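## Task

Set the red wire down on its own so that it lies at least a hand's width from each of the other wires, with no wire left drooping over the table's edge.

## Robot and tools

Robot: two arms, left_arm and right_arm, each with a two-finger gripper and a wrist camera. Base positions in the scene frame: left_arm (-0.003, +0.297, 0) m, right_arm (-0.003, -0.293, -0.001) m, both nearly unrotated. Cameras: cam_head_left, cam_head_right, cam_high, cam_low (fixed, on a beam behind the arms), cam_left_wrist, cam_right_wrist; all 896x504 pixels.

Scene frame: origin at table height, halfway between the arms, a little behind the near table edge; +x points out over the table, +y toward left_arm, +z up. Image left/right does not match arm names. Printed hand positions and orientations are in this frame and may be off by a few cm, worse at long reach.

Gripper frame: fingers extend along the gripper's +z, and close and open along its y. end_effector_position is the spot between the pads, roughly 1 cm short of the tips.

Motion rows: every motion argument is a row of 14 numbers in [-1, 1]: left_arm dx, dy, dz, rx, ry, rz, opening, then the same seven for right_arm. Both arms always appear. The six pose numbers are an offset (not a pose) from that arm's current Hand target, measured along the Hand target's own axes. Scale: 1.0 = 0.6 m for dx/dy/dz, and 1.0 = 180 degrees for the rotation vector rx, ry, rz. Opening is absolute: +1 fully open (0.093 m), -1 closed. Sending six zeros re-requests the current Hand target; a gripper number of 0 is a real command (half open), so to keep a gripper unchanged, resend its current command shown in Tool commands.

execute_actions(actions, cameras): actions is a list of actions; each action is up to 15 rows, one per 1/30 s step, the last row held to fill 15 steps. All rows of one action count from the Hand target at that action's start; the next action starts from the new Hand target, so a repeated offset keeps moving. An empty list returns images and the scene's number and task. cameras: list of names, ["all"], or []; an unknown name invalidates the call.

move(target, speed, blend, opening_speed, grip_force, blocking, cameras): target is one 14-number row or a list of up to 15 rows; every row is an offset from the same starting Hand targets, not chained. Paths are straight, end together, last 0.5 s to 10 s. speed in m/s, 0.002 to 2.9 (default 0.25), rotation capped at twice that in rad/s; one value or one per target. blend in m rounds corners of a list (0 = stop at each). opening_speed: rate of the opening command per second on the -1..+1 scale, at least 0.2. grip_force: newtons per pad, 10 to 50 (50 full), one value or one per arm; it persists, and lower values close slowly. blocking=false returns after about 0.5 s while the move continues. Paths do not avoid obstacles or the other arm; faster moves overshoot and hit harder. Keep paths away from an arm's own base. The result adds a move: line, e.g. done, off_target, moving, held, fault; limits=paced means the pose was clipped, limits=held means steps were withheld.

wait(seconds 0 to 10, cameras): lets the scene run with last commands held. stop(cameras): brakes a running move. zoom_image(camera, region [x0, y0, x1, y1] in pixels, at most 504x504): enlarges part of the latest image. finished_scene(scene): ends the current scene by its number; irreversible.

Results: end_effector_position (m) and end_effector_quat_wxyz per gripper; Hand target (the commanded pose after clipping, from which the next offsets count); Tool commands; grip_measured (+1 open, -1 closed; pads meet near -0.94; add about 0.0208 per mm of object width; may read up to 0.02 high); Joint positions (rad, ending with the gripper gap in m); Joint torques (N m, include arm weight, noisy, joints 1-3 wrap at ±28); Joint velocities (may say within noise); motor temperatures; step readings of position for action calls. Joint ranges: waist -2.618 to 3.054, shoulder 0 to 3.142, elbow 0 to 3.142, wrist pitch and yaw -1.571 to 1.571, wrist roll -2.094 to 2.094.

Behaviour: orientation commands are clipped to within 40 degrees of the measured one each step. Grippers often stop short or sag and tilt; check the result and send the remaining distance, and correct tilt. A blocked arm keeps pushing until commanded back past its gripper. To grip a wire, send a number well below its width reading (close to -1 for thin wires); to release, send one well above it. The controller may hold arms that get too close, but not grippers or wrist cameras touching each other.

Avoid: dropping wires or releasing them while moving, fast hits, hard presses on the table, the bar, plate or rail behind it (up to about 3 cm high, no warning), contact or squeezing between the arms, strain on camera cables, anything falling or hanging off the table. Stretched or loaded arms heat motors: MOTOR HOT appears at 75 °C, at 90 °C the arm folds and idles. Objects may be nudged occasionally; the scene keeps running while you write, with the robot holding its last command.

Each tool is called as name(argument=value, ...) on one line, values as JSON.

## Session

execute_actions(actions=[])

zoom_image(camera="cam_low", region=[270, 40, 470, 240])

Scene clock: 0.00 s.
left_arm: end_effector_position=(+0.3004, +0.0606, +0.2430) grip_measured=-0.915 end_effector_quat_wxyz=(+0.484, +0.479, +0.609, -0.406) | right_arm: end_effector_position=(+0.3707, -0.2730, +0.4027) grip_measured=+1.000 end_effector_quat_wxyz=(+0.708, -0.019, +0.706, +0.019)
Joint positions: left_arm=[-0.353 1.43 0.892 0.055 1.007 0.371 0.001] | right_arm=[0 1.047 1.047 0 0 0 0.093]
Joint velocities: within noise
Joint torques (N m): no reading
Motor temperatures (°C): left_arm=[25 37 31 26 27 25 26] | right_arm=[26 44 29 24 27 23 29]
Heat: left arm: 37 °C; right arm: 44 °C.
Hand target: left_arm +0.3013, +0.0597, +0.2523; +0.495, +0.483, +0.600, -0.403 | right_arm +0.3699, -0.2731, +0.4044; +0.708, -0.019, +0.706, +0.019
Tool commands: left_gripper/opening=-0.921875 right_gripper/opening=+1.0

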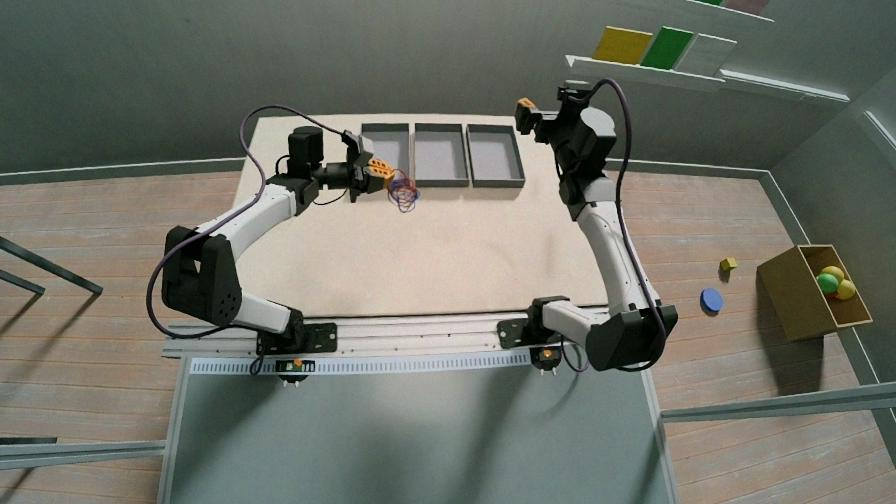

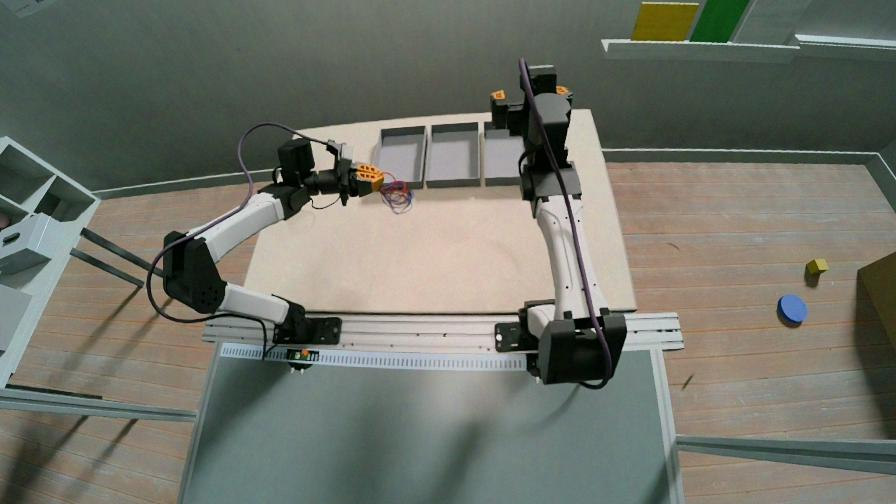

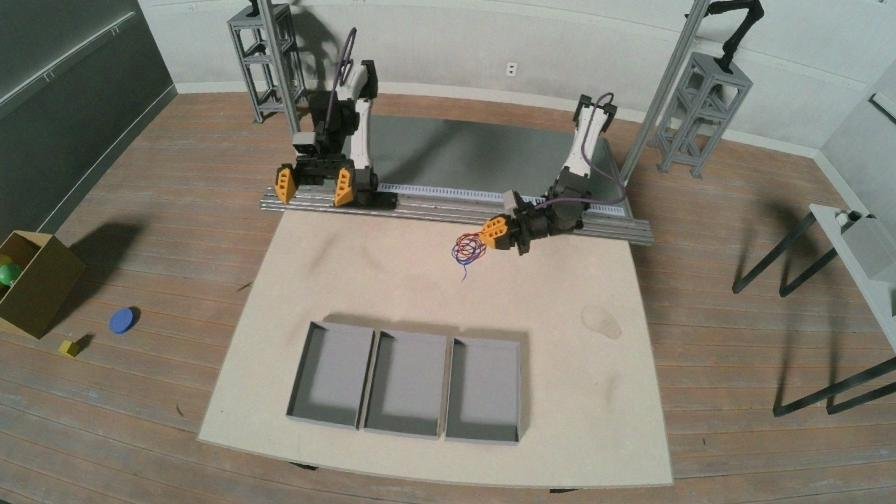

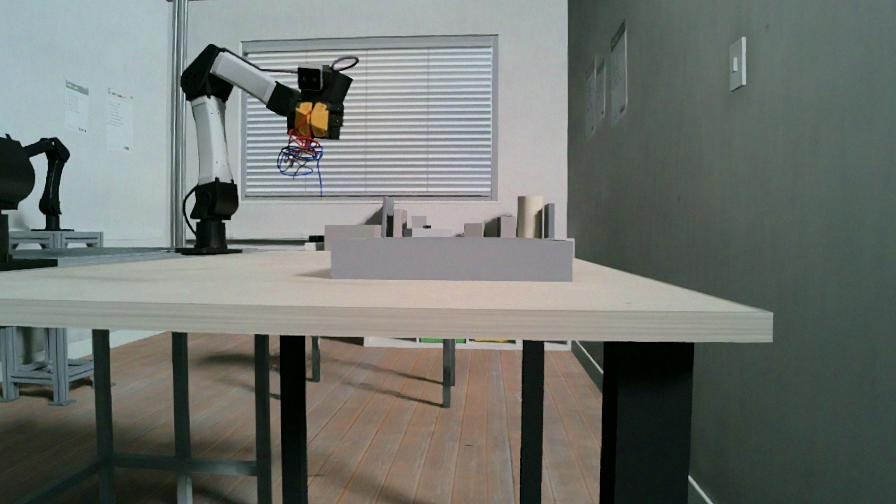

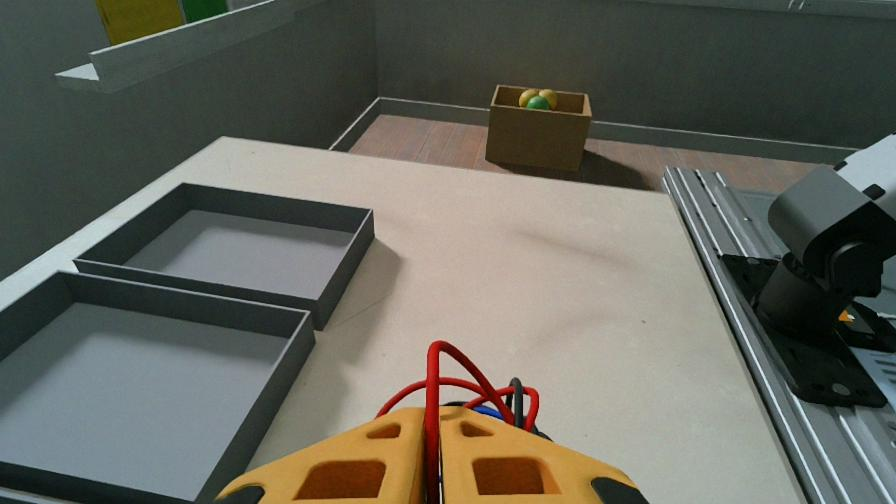

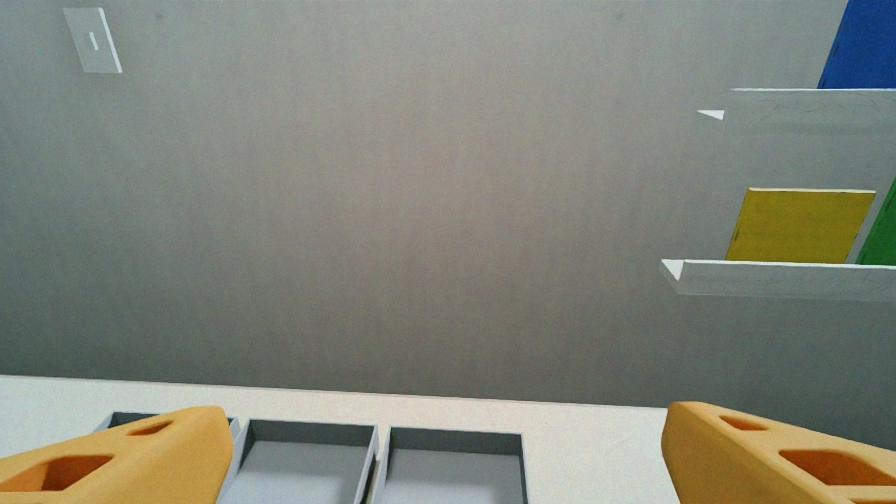

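Scaled by 2.520 from the camera's 896x504 image, which has a finer 1280x720 frame.

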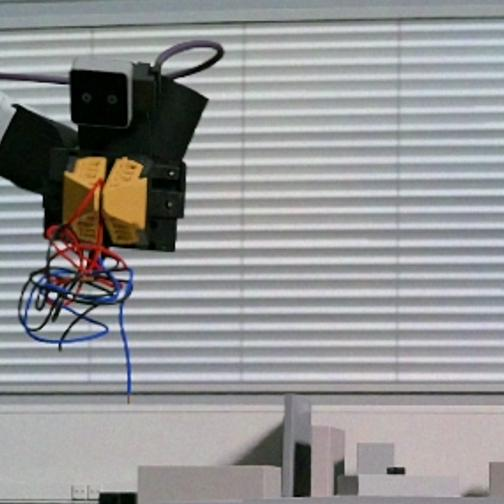

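move(target=[0,0,0,0,0,0,-0.921875,0.39,0.26,-0.072,-0.483,0,0,-0.3], cameras=["cam_right_wrist","cam_low","cam_high"])

zoom_image(camera="cam_low", region=[250, 60, 400, 210])

zoom_image(camera="cam_high", region=[410, 200, 530, 300])

Scene clock: 16.07 s.
left_arm: end_effector_position=(+0.3004, +0.0606, +0.2430) grip_measured=-0.915 end_effector_quat_wxyz=(+0.484, +0.479, +0.609, -0.406) | right_arm: end_effector_position=(+0.3168, -0.1214, +0.1685) grip_measured=-0.299 end_effector_quat_wxyz=(+0.498, -0.489, +0.512, +0.501)
Joint positions: left_arm=[-0.353 1.43 0.892 0.055 1.007 0.371 0.001] | right_arm=[-0.044 1.804 0.693 0.989 -1.542 -0.093 0.031]
Joint torques (N m): left_arm=[-0.28 -5.41 7.19 1.99 0.25 -0.01] | right_arm=[0.61 -7.53 6.23 1.6 -0.21 -0.01]
Motor temperatures (°C): left_arm=[25 40 34 29 27 25 26] | right_arm=[26 44 32 29 27 23 29]
Heat: left arm: 40 °C; right arm: 44 °C.
Hand target: left_arm +0.3013, +0.0597, +0.2523; +0.495, +0.483, +0.600, -0.403 | right_arm +0.3191, -0.1193, +0.1704; +0.501, -0.501, +0.499, +0.499
Off the commanded pose: left_arm 0.009 m, 2 deg | right_arm 0.004 m, 2 deg.
move: done
Images, in order (width x height): cam_high 896x504, cam_low 896x504, cam_right_wrist 896x504.

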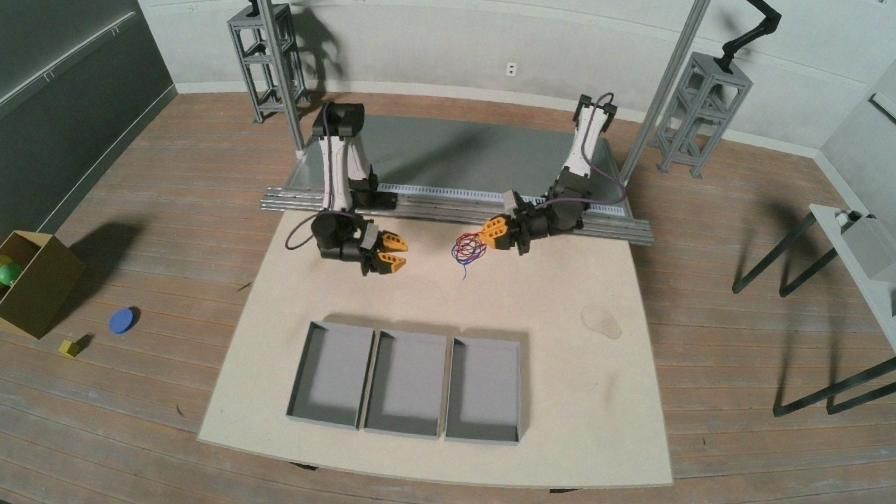

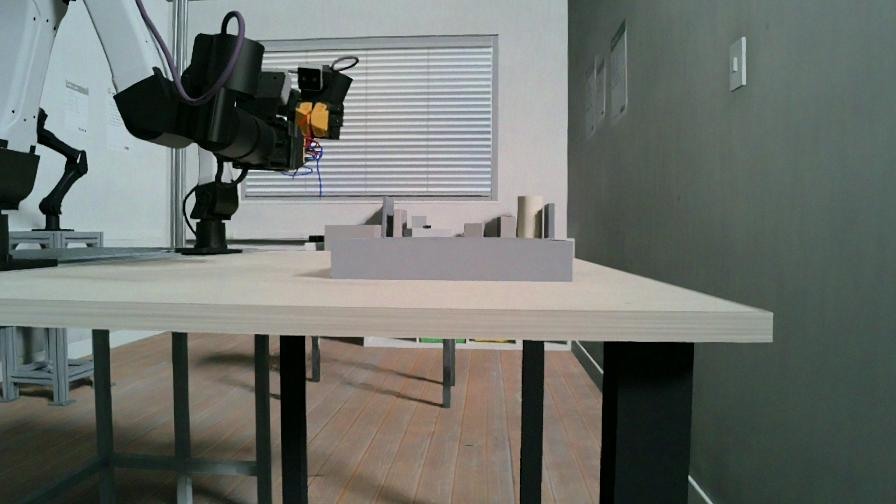

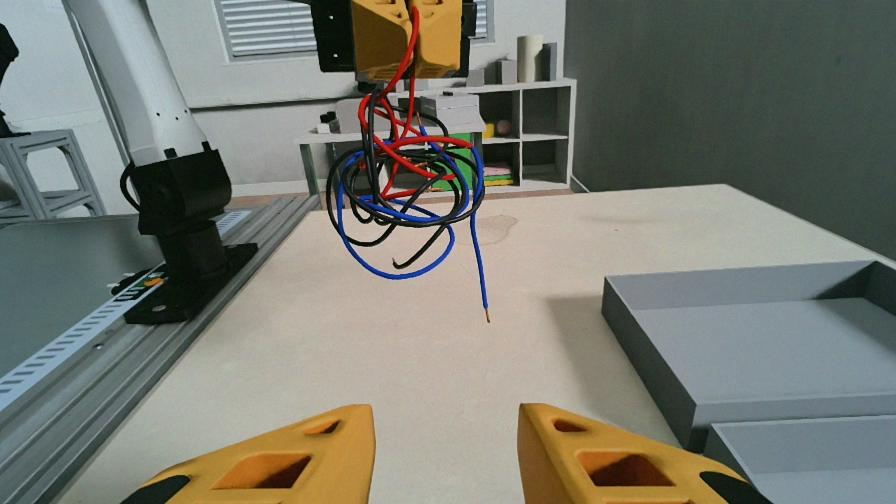

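Scaled by 3.360 from the camera's 896x504 image, which has a finer 1280x720 frame.

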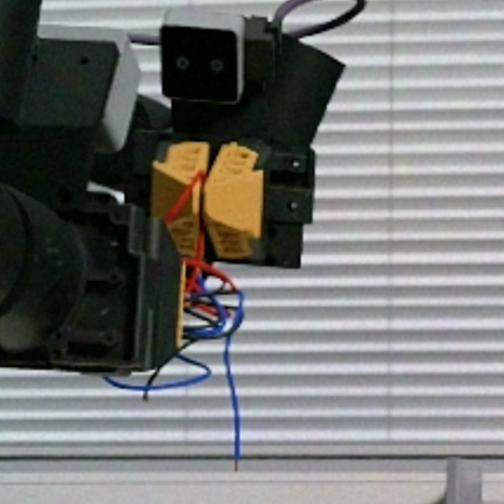

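Scaled by 4.200 from the camera's 896x504 image, which has a finer 1280x720 frame.

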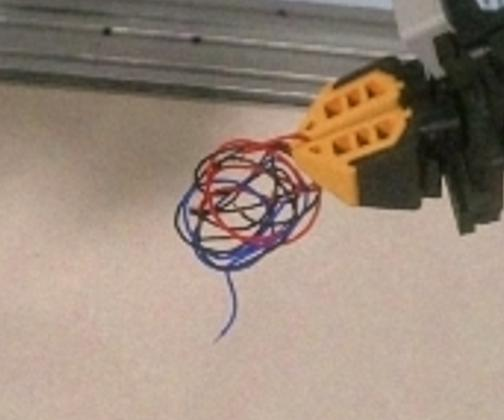

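move(target=[0,0,0,0,0,0,-0.921875,-0.014,-0.02,0.142,0,0,0,-0.55], speed=0.15, cameras=["cam_right_wrist","cam_left_wrist"])

zoom_image(camera="cam_right_wrist", region=[300, 150, 700, 504])

Scene clock: 27.30 s.
left_arm: end_effector_position=(+0.3004, +0.0606, +0.2430) grip_measured=-0.915 end_effector_quat_wxyz=(+0.484, +0.479, +0.609, -0.406) | right_arm: end_effector_position=(+0.3230, -0.0369, +0.1775) grip_measured=-0.549 end_effector_quat_wxyz=(+0.495, -0.504, +0.497, +0.503)
Joint positions: left_arm=[-0.353 1.43 0.892 0.055 1.007 0.371 0.001] | right_arm=[0.207 1.869 0.792 1.063 -1.326 -0.01 0.019]
Joint torques (N m): left_arm=[-0.27 -5.38 7.21 1.99 0.27 -0.01] | right_arm=[0.7 -8.43 6.76 1.65 0.05 0.28]
Heat: left arm: 41 °C; right arm: 46 °C.
Hand target: left_arm +0.3013, +0.0597, +0.2523; +0.495, +0.483, +0.600, -0.403 | right_arm +0.3311, -0.0341, +0.1789; +0.501, -0.501, +0.499, +0.499
Off the commanded pose: left_arm 0.009 m, 2 deg | right_arm 0.009 m, 1 deg.
move: done
Images, in order (width x height): cam_left_wrist 896x504, cam_right_wrist 896x504.

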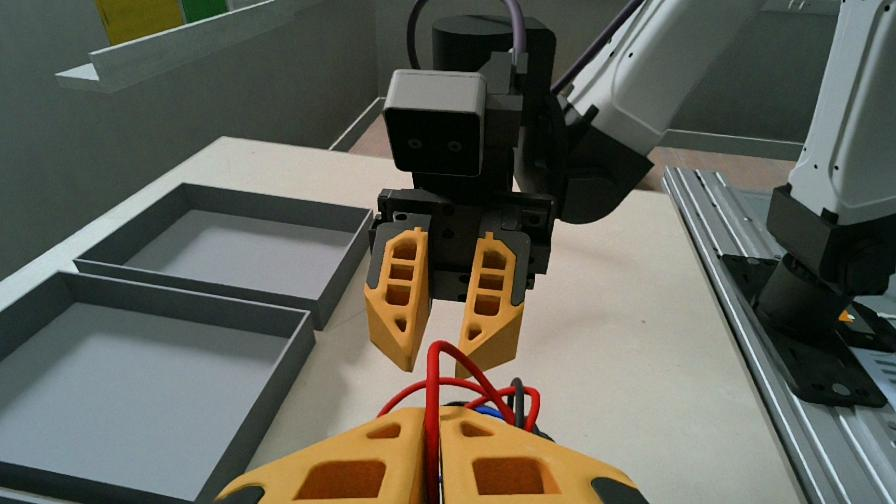

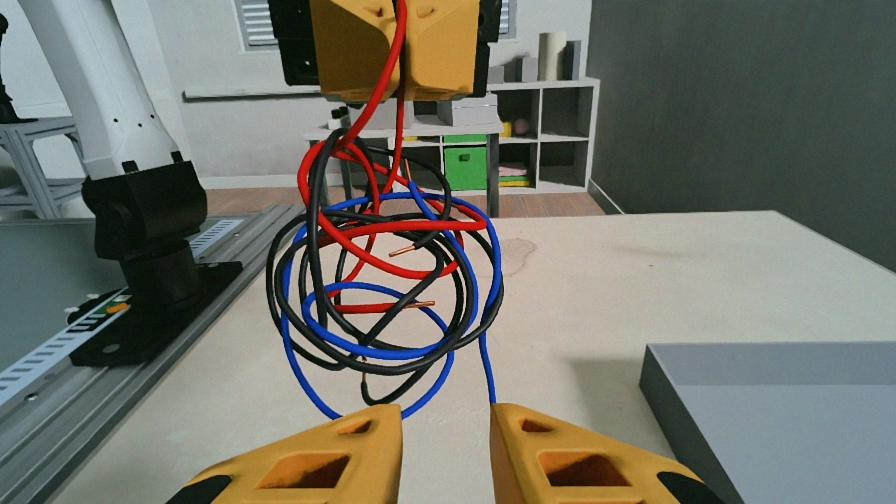

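Scaled by 1.260 from the camera's 896x504 image, which has a finer 1280x720 frame.

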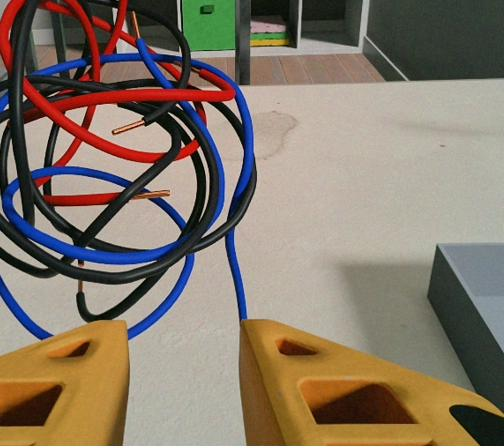

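move(target=[[0,0,0,0,0,0,-0.921875,-0.009,-0.019,0.02,0,0,0,-0.7],[0,0,0,0,0,0,-0.921875,-0.009,-0.019,0.082,0,0,0,-0.7]], speed=0.1, blend=0.005, cameras=["cam_right_wrist","cam_low"])

zoom_image(camera="cam_right_wrist", region=[250, 150, 650, 504])

Scene clock: 37.50 s.
left_arm: end_effector_position=(+0.3004, +0.0606, +0.2430) grip_measured=-0.915 end_effector_quat_wxyz=(+0.484, +0.479, +0.609, -0.406) | right_arm: end_effector_position=(+0.3351, +0.0112, +0.1852) grip_measured=-0.699 end_effector_quat_wxyz=(+0.501, -0.506, +0.492, +0.500)
Joint positions: left_arm=[-0.353 1.43 0.892 0.055 1.007 0.371 0.001] | right_arm=[0.326 1.931 0.914 1.022 -1.206 -0.006 0.012]
Joint torques (N m): left_arm=[-0.25 -5.41 7.23 2 0.27 0] | right_arm=[0.61 -9.26 7.2 1.59 0.13 0.23]
Heat: left arm: 42 °C; right arm: 47 °C.
Hand target: left_arm +0.3013, +0.0597, +0.2523; +0.495, +0.483, +0.600, -0.403 | right_arm +0.3426, +0.0150, +0.1843; +0.501, -0.501, +0.499, +0.499
Off the commanded pose: left_arm 0.009 m, 2 deg | right_arm 0.008 m, 1 deg.
move: done
Images, in order (width x height): cam_low 896x504, cam_right_wrist 896x504.

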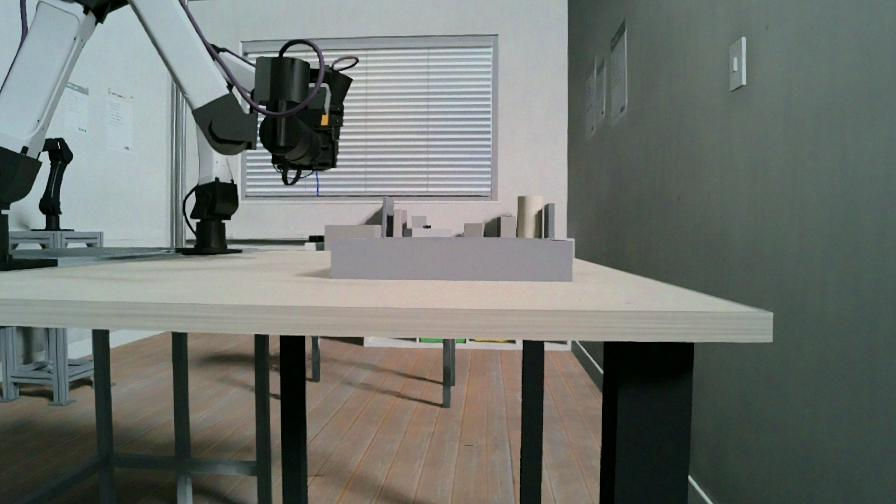

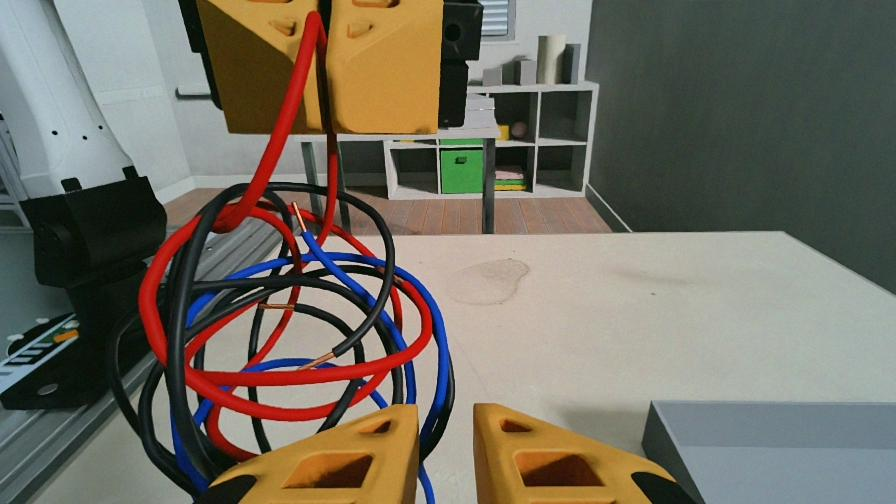

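Scaled by 1.260 from the camera's 896x504 image, which has a finer 1280x720 frame.

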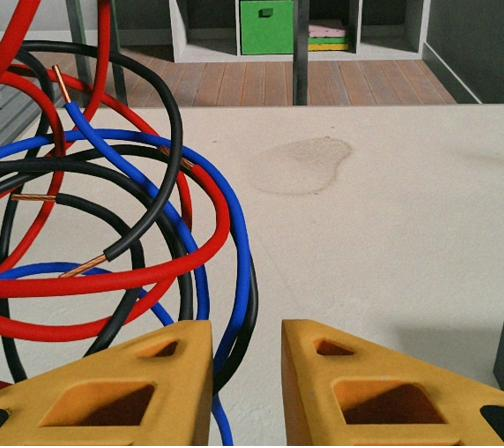

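move(target=[[0,0,0,0,0,0,-0.921875,0.016,0.002,0.0,0,0,0,-0.7],[0,0,0,0,0,0,-0.921875,0.016,0.003,0.032,0,0,0,-0.7]], speed=0.08, blend=0.003, cameras=["cam_right_wrist"])

zoom_image(camera="cam_right_wrist", region=[250, 250, 650, 504])

Scene clock: 43.90 s.
left_arm: end_effector_position=(+0.3004, +0.0606, +0.2430) grip_measured=-0.915 end_effector_quat_wxyz=(+0.484, +0.479, +0.609, -0.406) | right_arm: end_effector_position=(+0.3338, +0.0299, +0.1744) grip_measured=-0.699 end_effector_quat_wxyz=(+0.496, -0.504, +0.497, +0.502)
Joint positions: left_arm=[-0.353 1.43 0.892 0.055 1.007 0.371 0.001] | right_arm=[0.374 1.974 0.931 1.034 -1.157 -0.006 0.012]
Joint torques (N m): left_arm=[-0.24 -5.41 7.2 1.99 0.25 -0.02] | right_arm=[0.73 -9.58 6.79 1.75 0.13 0.2]
Heat: left arm: 42 °C; right arm: 48 °C.
Hand target: left_arm +0.3013, +0.0597, +0.2523; +0.495, +0.483, +0.600, -0.403 | right_arm +0.3408, +0.0342, +0.1747; +0.501, -0.501, +0.499, +0.499
Off the commanded pose: left_arm 0.009 m, 2 deg | right_arm 0.008 m, 1 deg.
move: done
Images, in order (width x height): cam_right_wrist 896x504.

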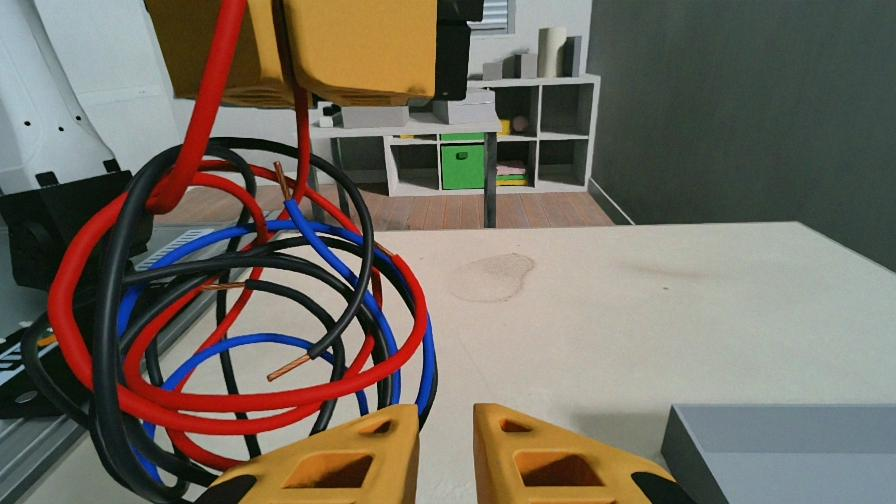

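Scaled by 1.260 from the camera's 896x504 image, which has a finer 1280x720 frame.

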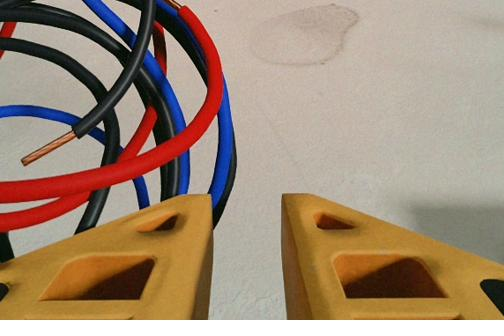

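move(target=[[0,0,0,0,0,0,-0.921875,0,0,-0.045,0,0,0,-0.7],[0,0,0,0,0,0,-0.921875,0,0.016,-0.045,0,0,0,-0.6]], speed=0.1, cameras=["cam_right_wrist"])

zoom_image(camera="cam_right_wrist", region=[250, 250, 650, 504])

Scene clock: 51.77 s.
left_arm: end_effector_position=(+0.3004, +0.0606, +0.2430) grip_measured=-0.915 end_effector_quat_wxyz=(+0.484, +0.479, +0.609, -0.406) | right_arm: end_effector_position=(+0.3379, +0.0072, +0.1645) grip_measured=-0.601 end_effector_quat_wxyz=(+0.497, -0.496, +0.508, +0.499)
Joint positions: left_arm=[-0.353 1.43 0.892 0.055 1.007 0.371 0.001] | right_arm=[0.317 1.973 0.885 1.063 -1.19 -0.006 0.016]
Joint torques (N m): left_arm=[-0.2 -5.39 7.21 2 0.26 -0.01] | right_arm=[0.75 -14.38 3.81 1.78 -0.09 0.22]
Motor temperatures (°C): left_arm=[25 42 37 32 27 25 26] | right_arm=[26 49 34 30 27 23 29]
Heat: left arm: 42 °C; right arm: 49 °C.
Hand target: left_arm +0.3013, +0.0597, +0.2523; +0.495, +0.483, +0.600, -0.403 | right_arm +0.3312, +0.0072, +0.1746; +0.501, -0.501, +0.499, +0.499
Off the commanded pose: left_arm 0.009 m, 2 deg | right_arm 0.012 m, 1 deg.
move: off_target (right_arm); target 2's new opening was sent with right_arm's hand 0.012 m and 1 deg from that target
Images, in order (width x height): cam_right_wrist 896x504.

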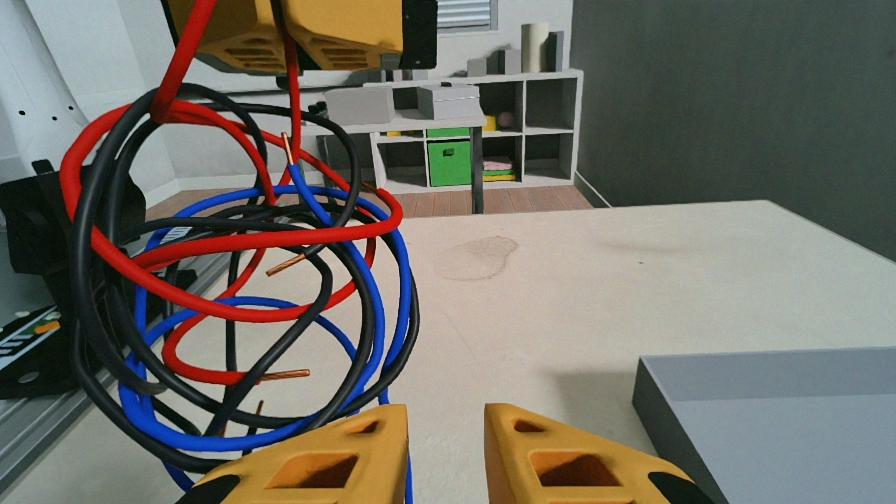

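Scaled by 1.260 from the camera's 896x504 image, which has a finer 1280x720 frame.

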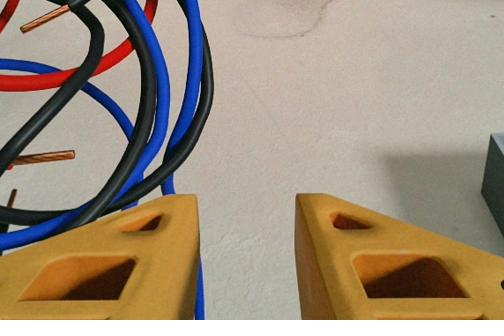

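move(target=[[0,0,0,0,0,0,-0.921875,0.006,0.022,-0.01,0,0,0,-0.55],[0,0,0,0,0,0,-0.921875,0.006,0.022,0.025,0,0,0,-0.55]], speed=0.08, cameras=["cam_right_wrist"])

zoom_image(camera="cam_right_wrist", region=[250, 250, 650, 504])

Scene clock: 57.63 s.
left_arm: end_effector_position=(+0.3004, +0.0606, +0.2430) grip_measured=-0.915 end_effector_quat_wxyz=(+0.484, +0.479, +0.609, -0.406) | right_arm: end_effector_position=(+0.3131, +0.0194, +0.1624) grip_measured=-0.551 end_effector_quat_wxyz=(+0.491, -0.503, +0.502, +0.504)
Joint positions: left_arm=[-0.353 1.43 0.892 0.055 1.007 0.371 0.001] | right_arm=[0.371 1.94 0.819 1.098 -1.161 -0.006 0.019]
Joint torques (N m): left_arm=[-0.24 -5.38 7.19 2 0.27 -0.01] | right_arm=[0.59 -11.41 6.09 1.71 0.07 0.21]
Heat: left arm: 42 °C; right arm: 53 °C.
Hand target: left_arm +0.3013, +0.0597, +0.2523; +0.495, +0.483, +0.600, -0.403 | right_arm +0.3180, +0.0222, +0.1710; +0.501, -0.501, +0.499, +0.499
Off the commanded pose: left_arm 0.009 m, 2 deg | right_arm 0.010 m, 1 deg.
move: done
Images, in order (width x height): cam_right_wrist 896x504.

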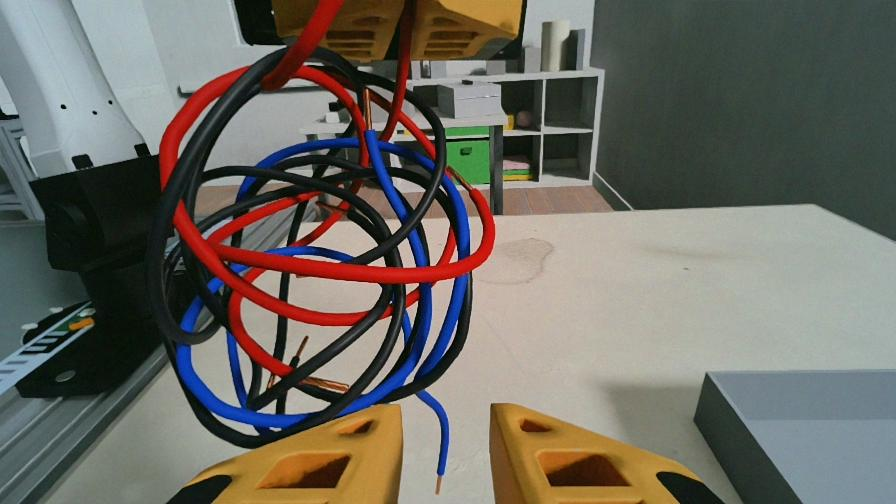

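Scaled by 1.260 from the camera's 896x504 image, which has a finer 1280x720 frame.

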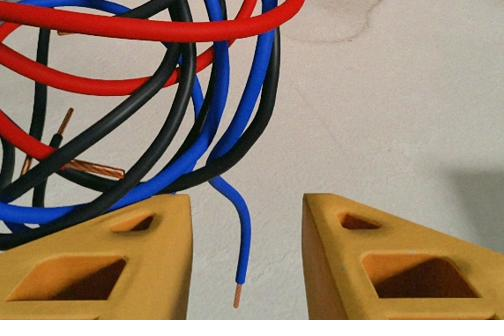

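move(target=[[0,0,0,0,0,0,-0.921875,0.018,0.0,0.01,0,0,0,-0.55],[0,0,0,0,0,0,-0.921875,0.016,0.0,0.065,0,0,0,-0.55]], speed=0.08, blend=0.004, cameras=["cam_right_wrist"])

zoom_image(camera="cam_right_wrist", region=[250, 250, 650, 504])

Scene clock: 64.37 s.
left_arm: end_effector_position=(+0.3004, +0.0606, +0.2430) grip_measured=-0.915 end_effector_quat_wxyz=(+0.484, +0.479, +0.609, -0.406) | right_arm: end_effector_position=(+0.3120, +0.0561, +0.1621) grip_measured=-0.551 end_effector_quat_wxyz=(+0.500, -0.505, +0.495, +0.500)
Joint positions: left_arm=[-0.353 1.43 0.892 0.055 1.007 0.371 0.001] | right_arm=[0.464 1.994 0.883 1.111 -1.064 -0.006 0.019]
Joint torques (N m): left_arm=[-0.29 -5.38 7.17 2 0.26 -0.02] | right_arm=[0.84 -9.63 6.91 1.65 0.09 0.26]
Heat: left arm: 43 °C; right arm: 53 °C.
Hand target: left_arm +0.3013, +0.0597, +0.2523; +0.495, +0.483, +0.600, -0.403 | right_arm +0.3181, +0.0612, +0.1615; +0.501, -0.500, +0.499, +0.499
Off the commanded pose: left_arm 0.009 m, 2 deg | right_arm 0.008 m, 1 deg.
move: done
Images, in order (width x height): cam_right_wrist 896x504.

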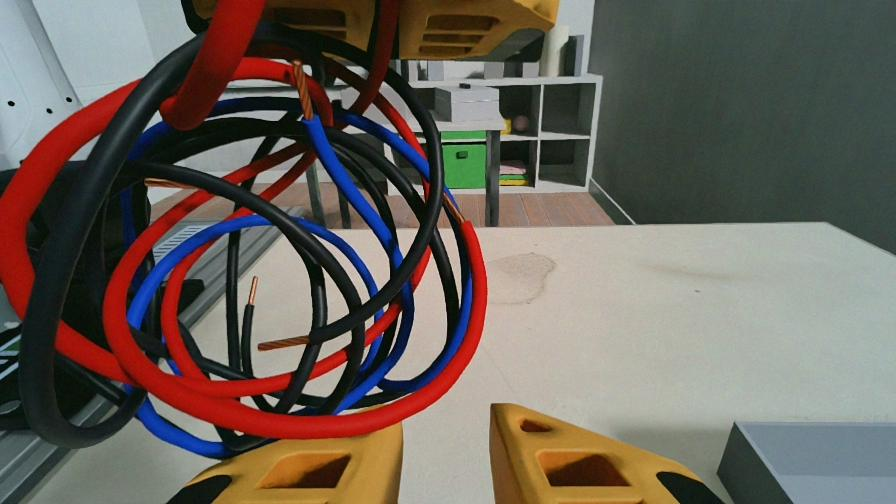

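Scaled by 1.260 from the camera's 896x504 image, which has a finer 1280x720 frame.

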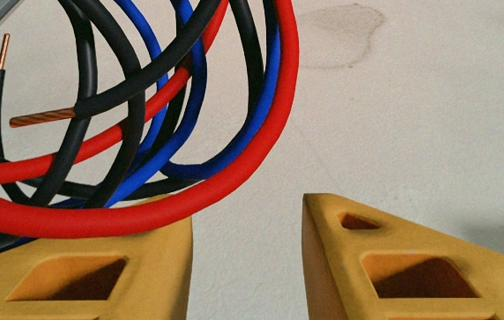

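execute_actions(actions=[], cameras=["cam_low","cam_high","cam_head_left"])

zoom_image(camera="cam_low", region=[260, 100, 380, 220])

zoom_image(camera="cam_high", region=[420, 200, 540, 300])

zoom_image(camera="cam_head_left", region=[340, 130, 460, 230])

Scene clock: 67.90 s.
left_arm: end_effector_position=(+0.3004, +0.0606, +0.2430) grip_measured=-0.915 end_effector_quat_wxyz=(+0.484, +0.479, +0.609, -0.406) | right_arm: end_effector_position=(+0.3121, +0.0561, +0.1621) grip_measured=-0.551 end_effector_quat_wxyz=(+0.500, -0.505, +0.495, +0.500)
Joint positions: left_arm=[-0.353 1.43 0.892 0.055 1.007 0.371 0.001] | right_arm=[0.464 1.994 0.883 1.111 -1.064 -0.006 0.019]
Joint velocities: within noise
Joint torques (N m): left_arm=[-0.24 -5.44 7.2 2.01 0.26 -0.02] | right_arm=[0.42 -9.7 6.76 1.7 0.17 0.23]
Motor temperatures (°C): left_arm=[25 43 38 33 27 25 26] | right_arm=[26 54 34 31 27 23 29]
Heat: left arm: 43 °C; right arm: 54 °C.
Hand target: left_arm +0.3013, +0.0597, +0.2523; +0.495, +0.483, +0.600, -0.403 | right_arm +0.3181, +0.0612, +0.1615; +0.501, -0.501, +0.499, +0.499
Tool commands: left_gripper/opening=-0.921875 right_gripper/opening=-0.55
Off the commanded pose: left_arm 0.009 m, 2 deg | right_arm 0.008 m, 1 deg.
Images, in order (width x height): cam_head_left 896x504, cam_high 896x504, cam_low 896x504.

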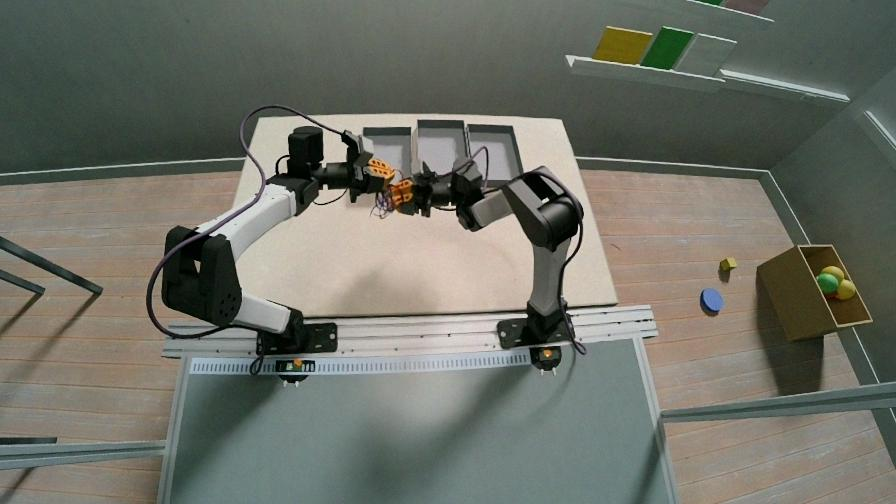

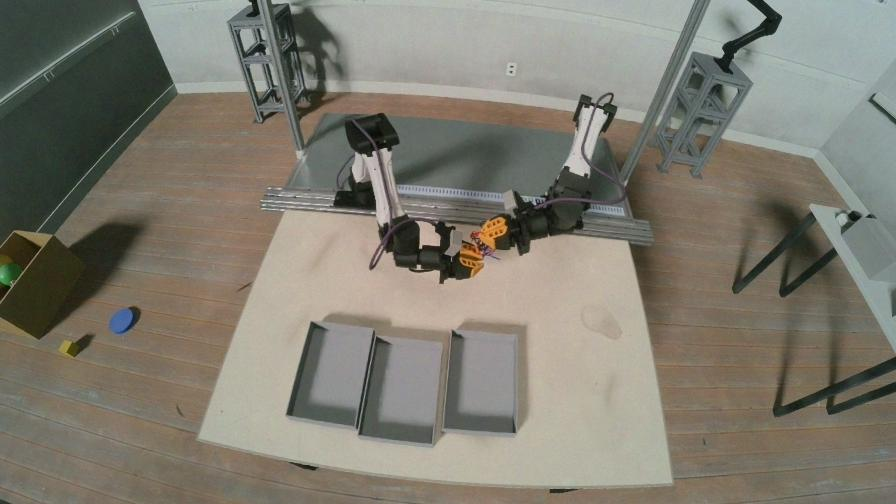

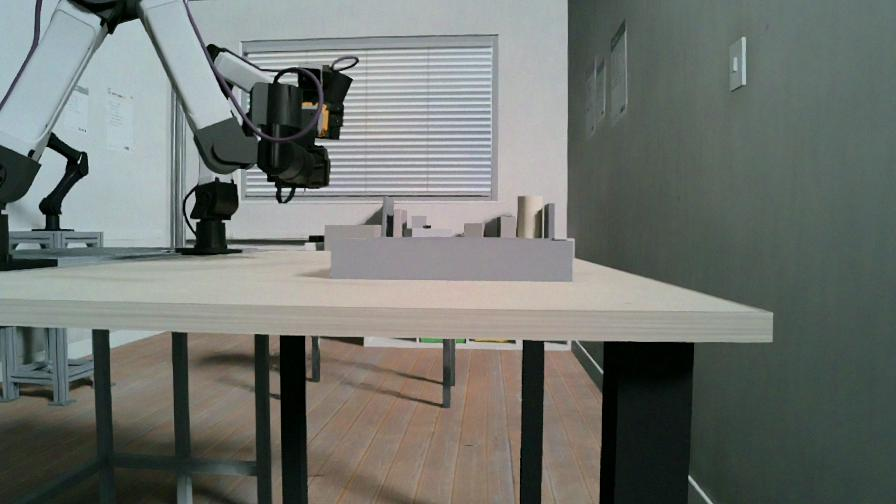

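Scaled by 4.200 from the camera's 896x504 image, which has a finer 1280x720 frame.

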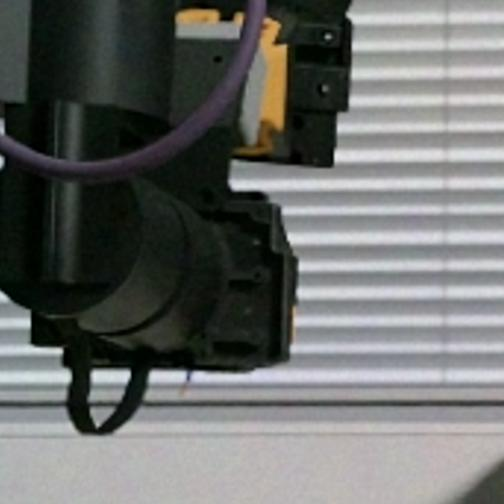

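Scaled by 4.200 from the camera's 896x504 image, which has a finer 1280x720 frame.

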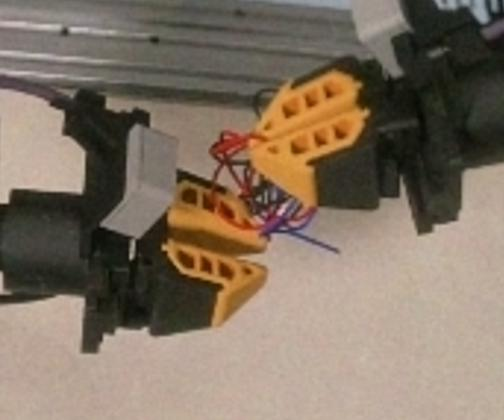

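Scaled by 4.200 from the camera's 896x504 image, which has a finer 1280x720 frame.

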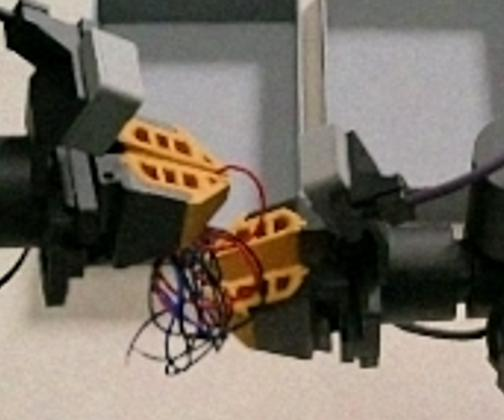

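move(target=[[0,0,0,0,0,0,-0.921875,0,0,-0.15,0,0,0,-0.55],[0,0,0,0,0,0,-0.921875,0,0,-0.33,0,0,0,-0.55]], speed=[0.08,0.2], blend=0.02, cameras=["cam_right_wrist"])

Scene clock: 78.27 s.
left_arm: end_effector_position=(+0.3004, +0.0606, +0.2430) grip_measured=-0.915 end_effector_quat_wxyz=(+0.484, +0.479, +0.609, -0.406) | right_arm: end_effector_position=(+0.3242, -0.1358, +0.1558) grip_measured=-0.551 end_effector_quat_wxyz=(+0.507, -0.481, +0.519, +0.493)
Joint positions: left_arm=[-0.353 1.43 0.892 0.055 1.007 0.371 0.001] | right_arm=[-0.088 1.882 0.68 1.168 -1.555 -0.006 0.019]
Joint torques (N m): left_arm=[-0.24 -5.41 7.24 2 0.27 -0.02] | right_arm=[-0.31 -11.7 3.03 1.51 -0.11 0.05]
Motor temperatures (°C): left_arm=[25 43 38 33 27 25 26] | right_arm=[26 56 35 31 27 23 29]
Heat: left arm: 43 °C; right arm: 56 °C.
Hand target: left_arm +0.3013, +0.0597, +0.2523; +0.495, +0.483, +0.600, -0.403 | right_arm +0.3180, -0.1367, +0.1614; +0.501, -0.501, +0.499, +0.499
Off the commanded pose: left_arm 0.009 m, 2 deg | right_arm 0.008 m, 3 deg.
joint sent to its limit (right arm) — joint 5 (wrist yaw), lower limit. The joint targets still meet the commanded pose.
move: off_target (right_arm)
Images, in order (width x height): cam_right_wrist 896x504.

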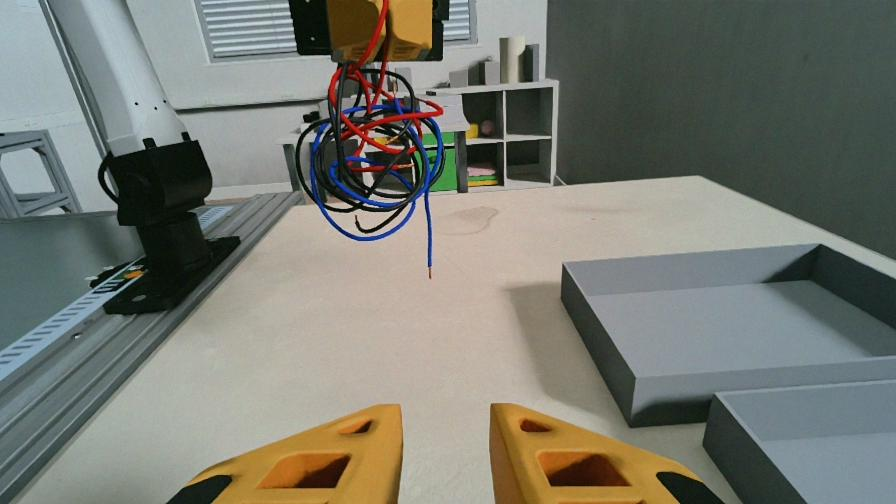

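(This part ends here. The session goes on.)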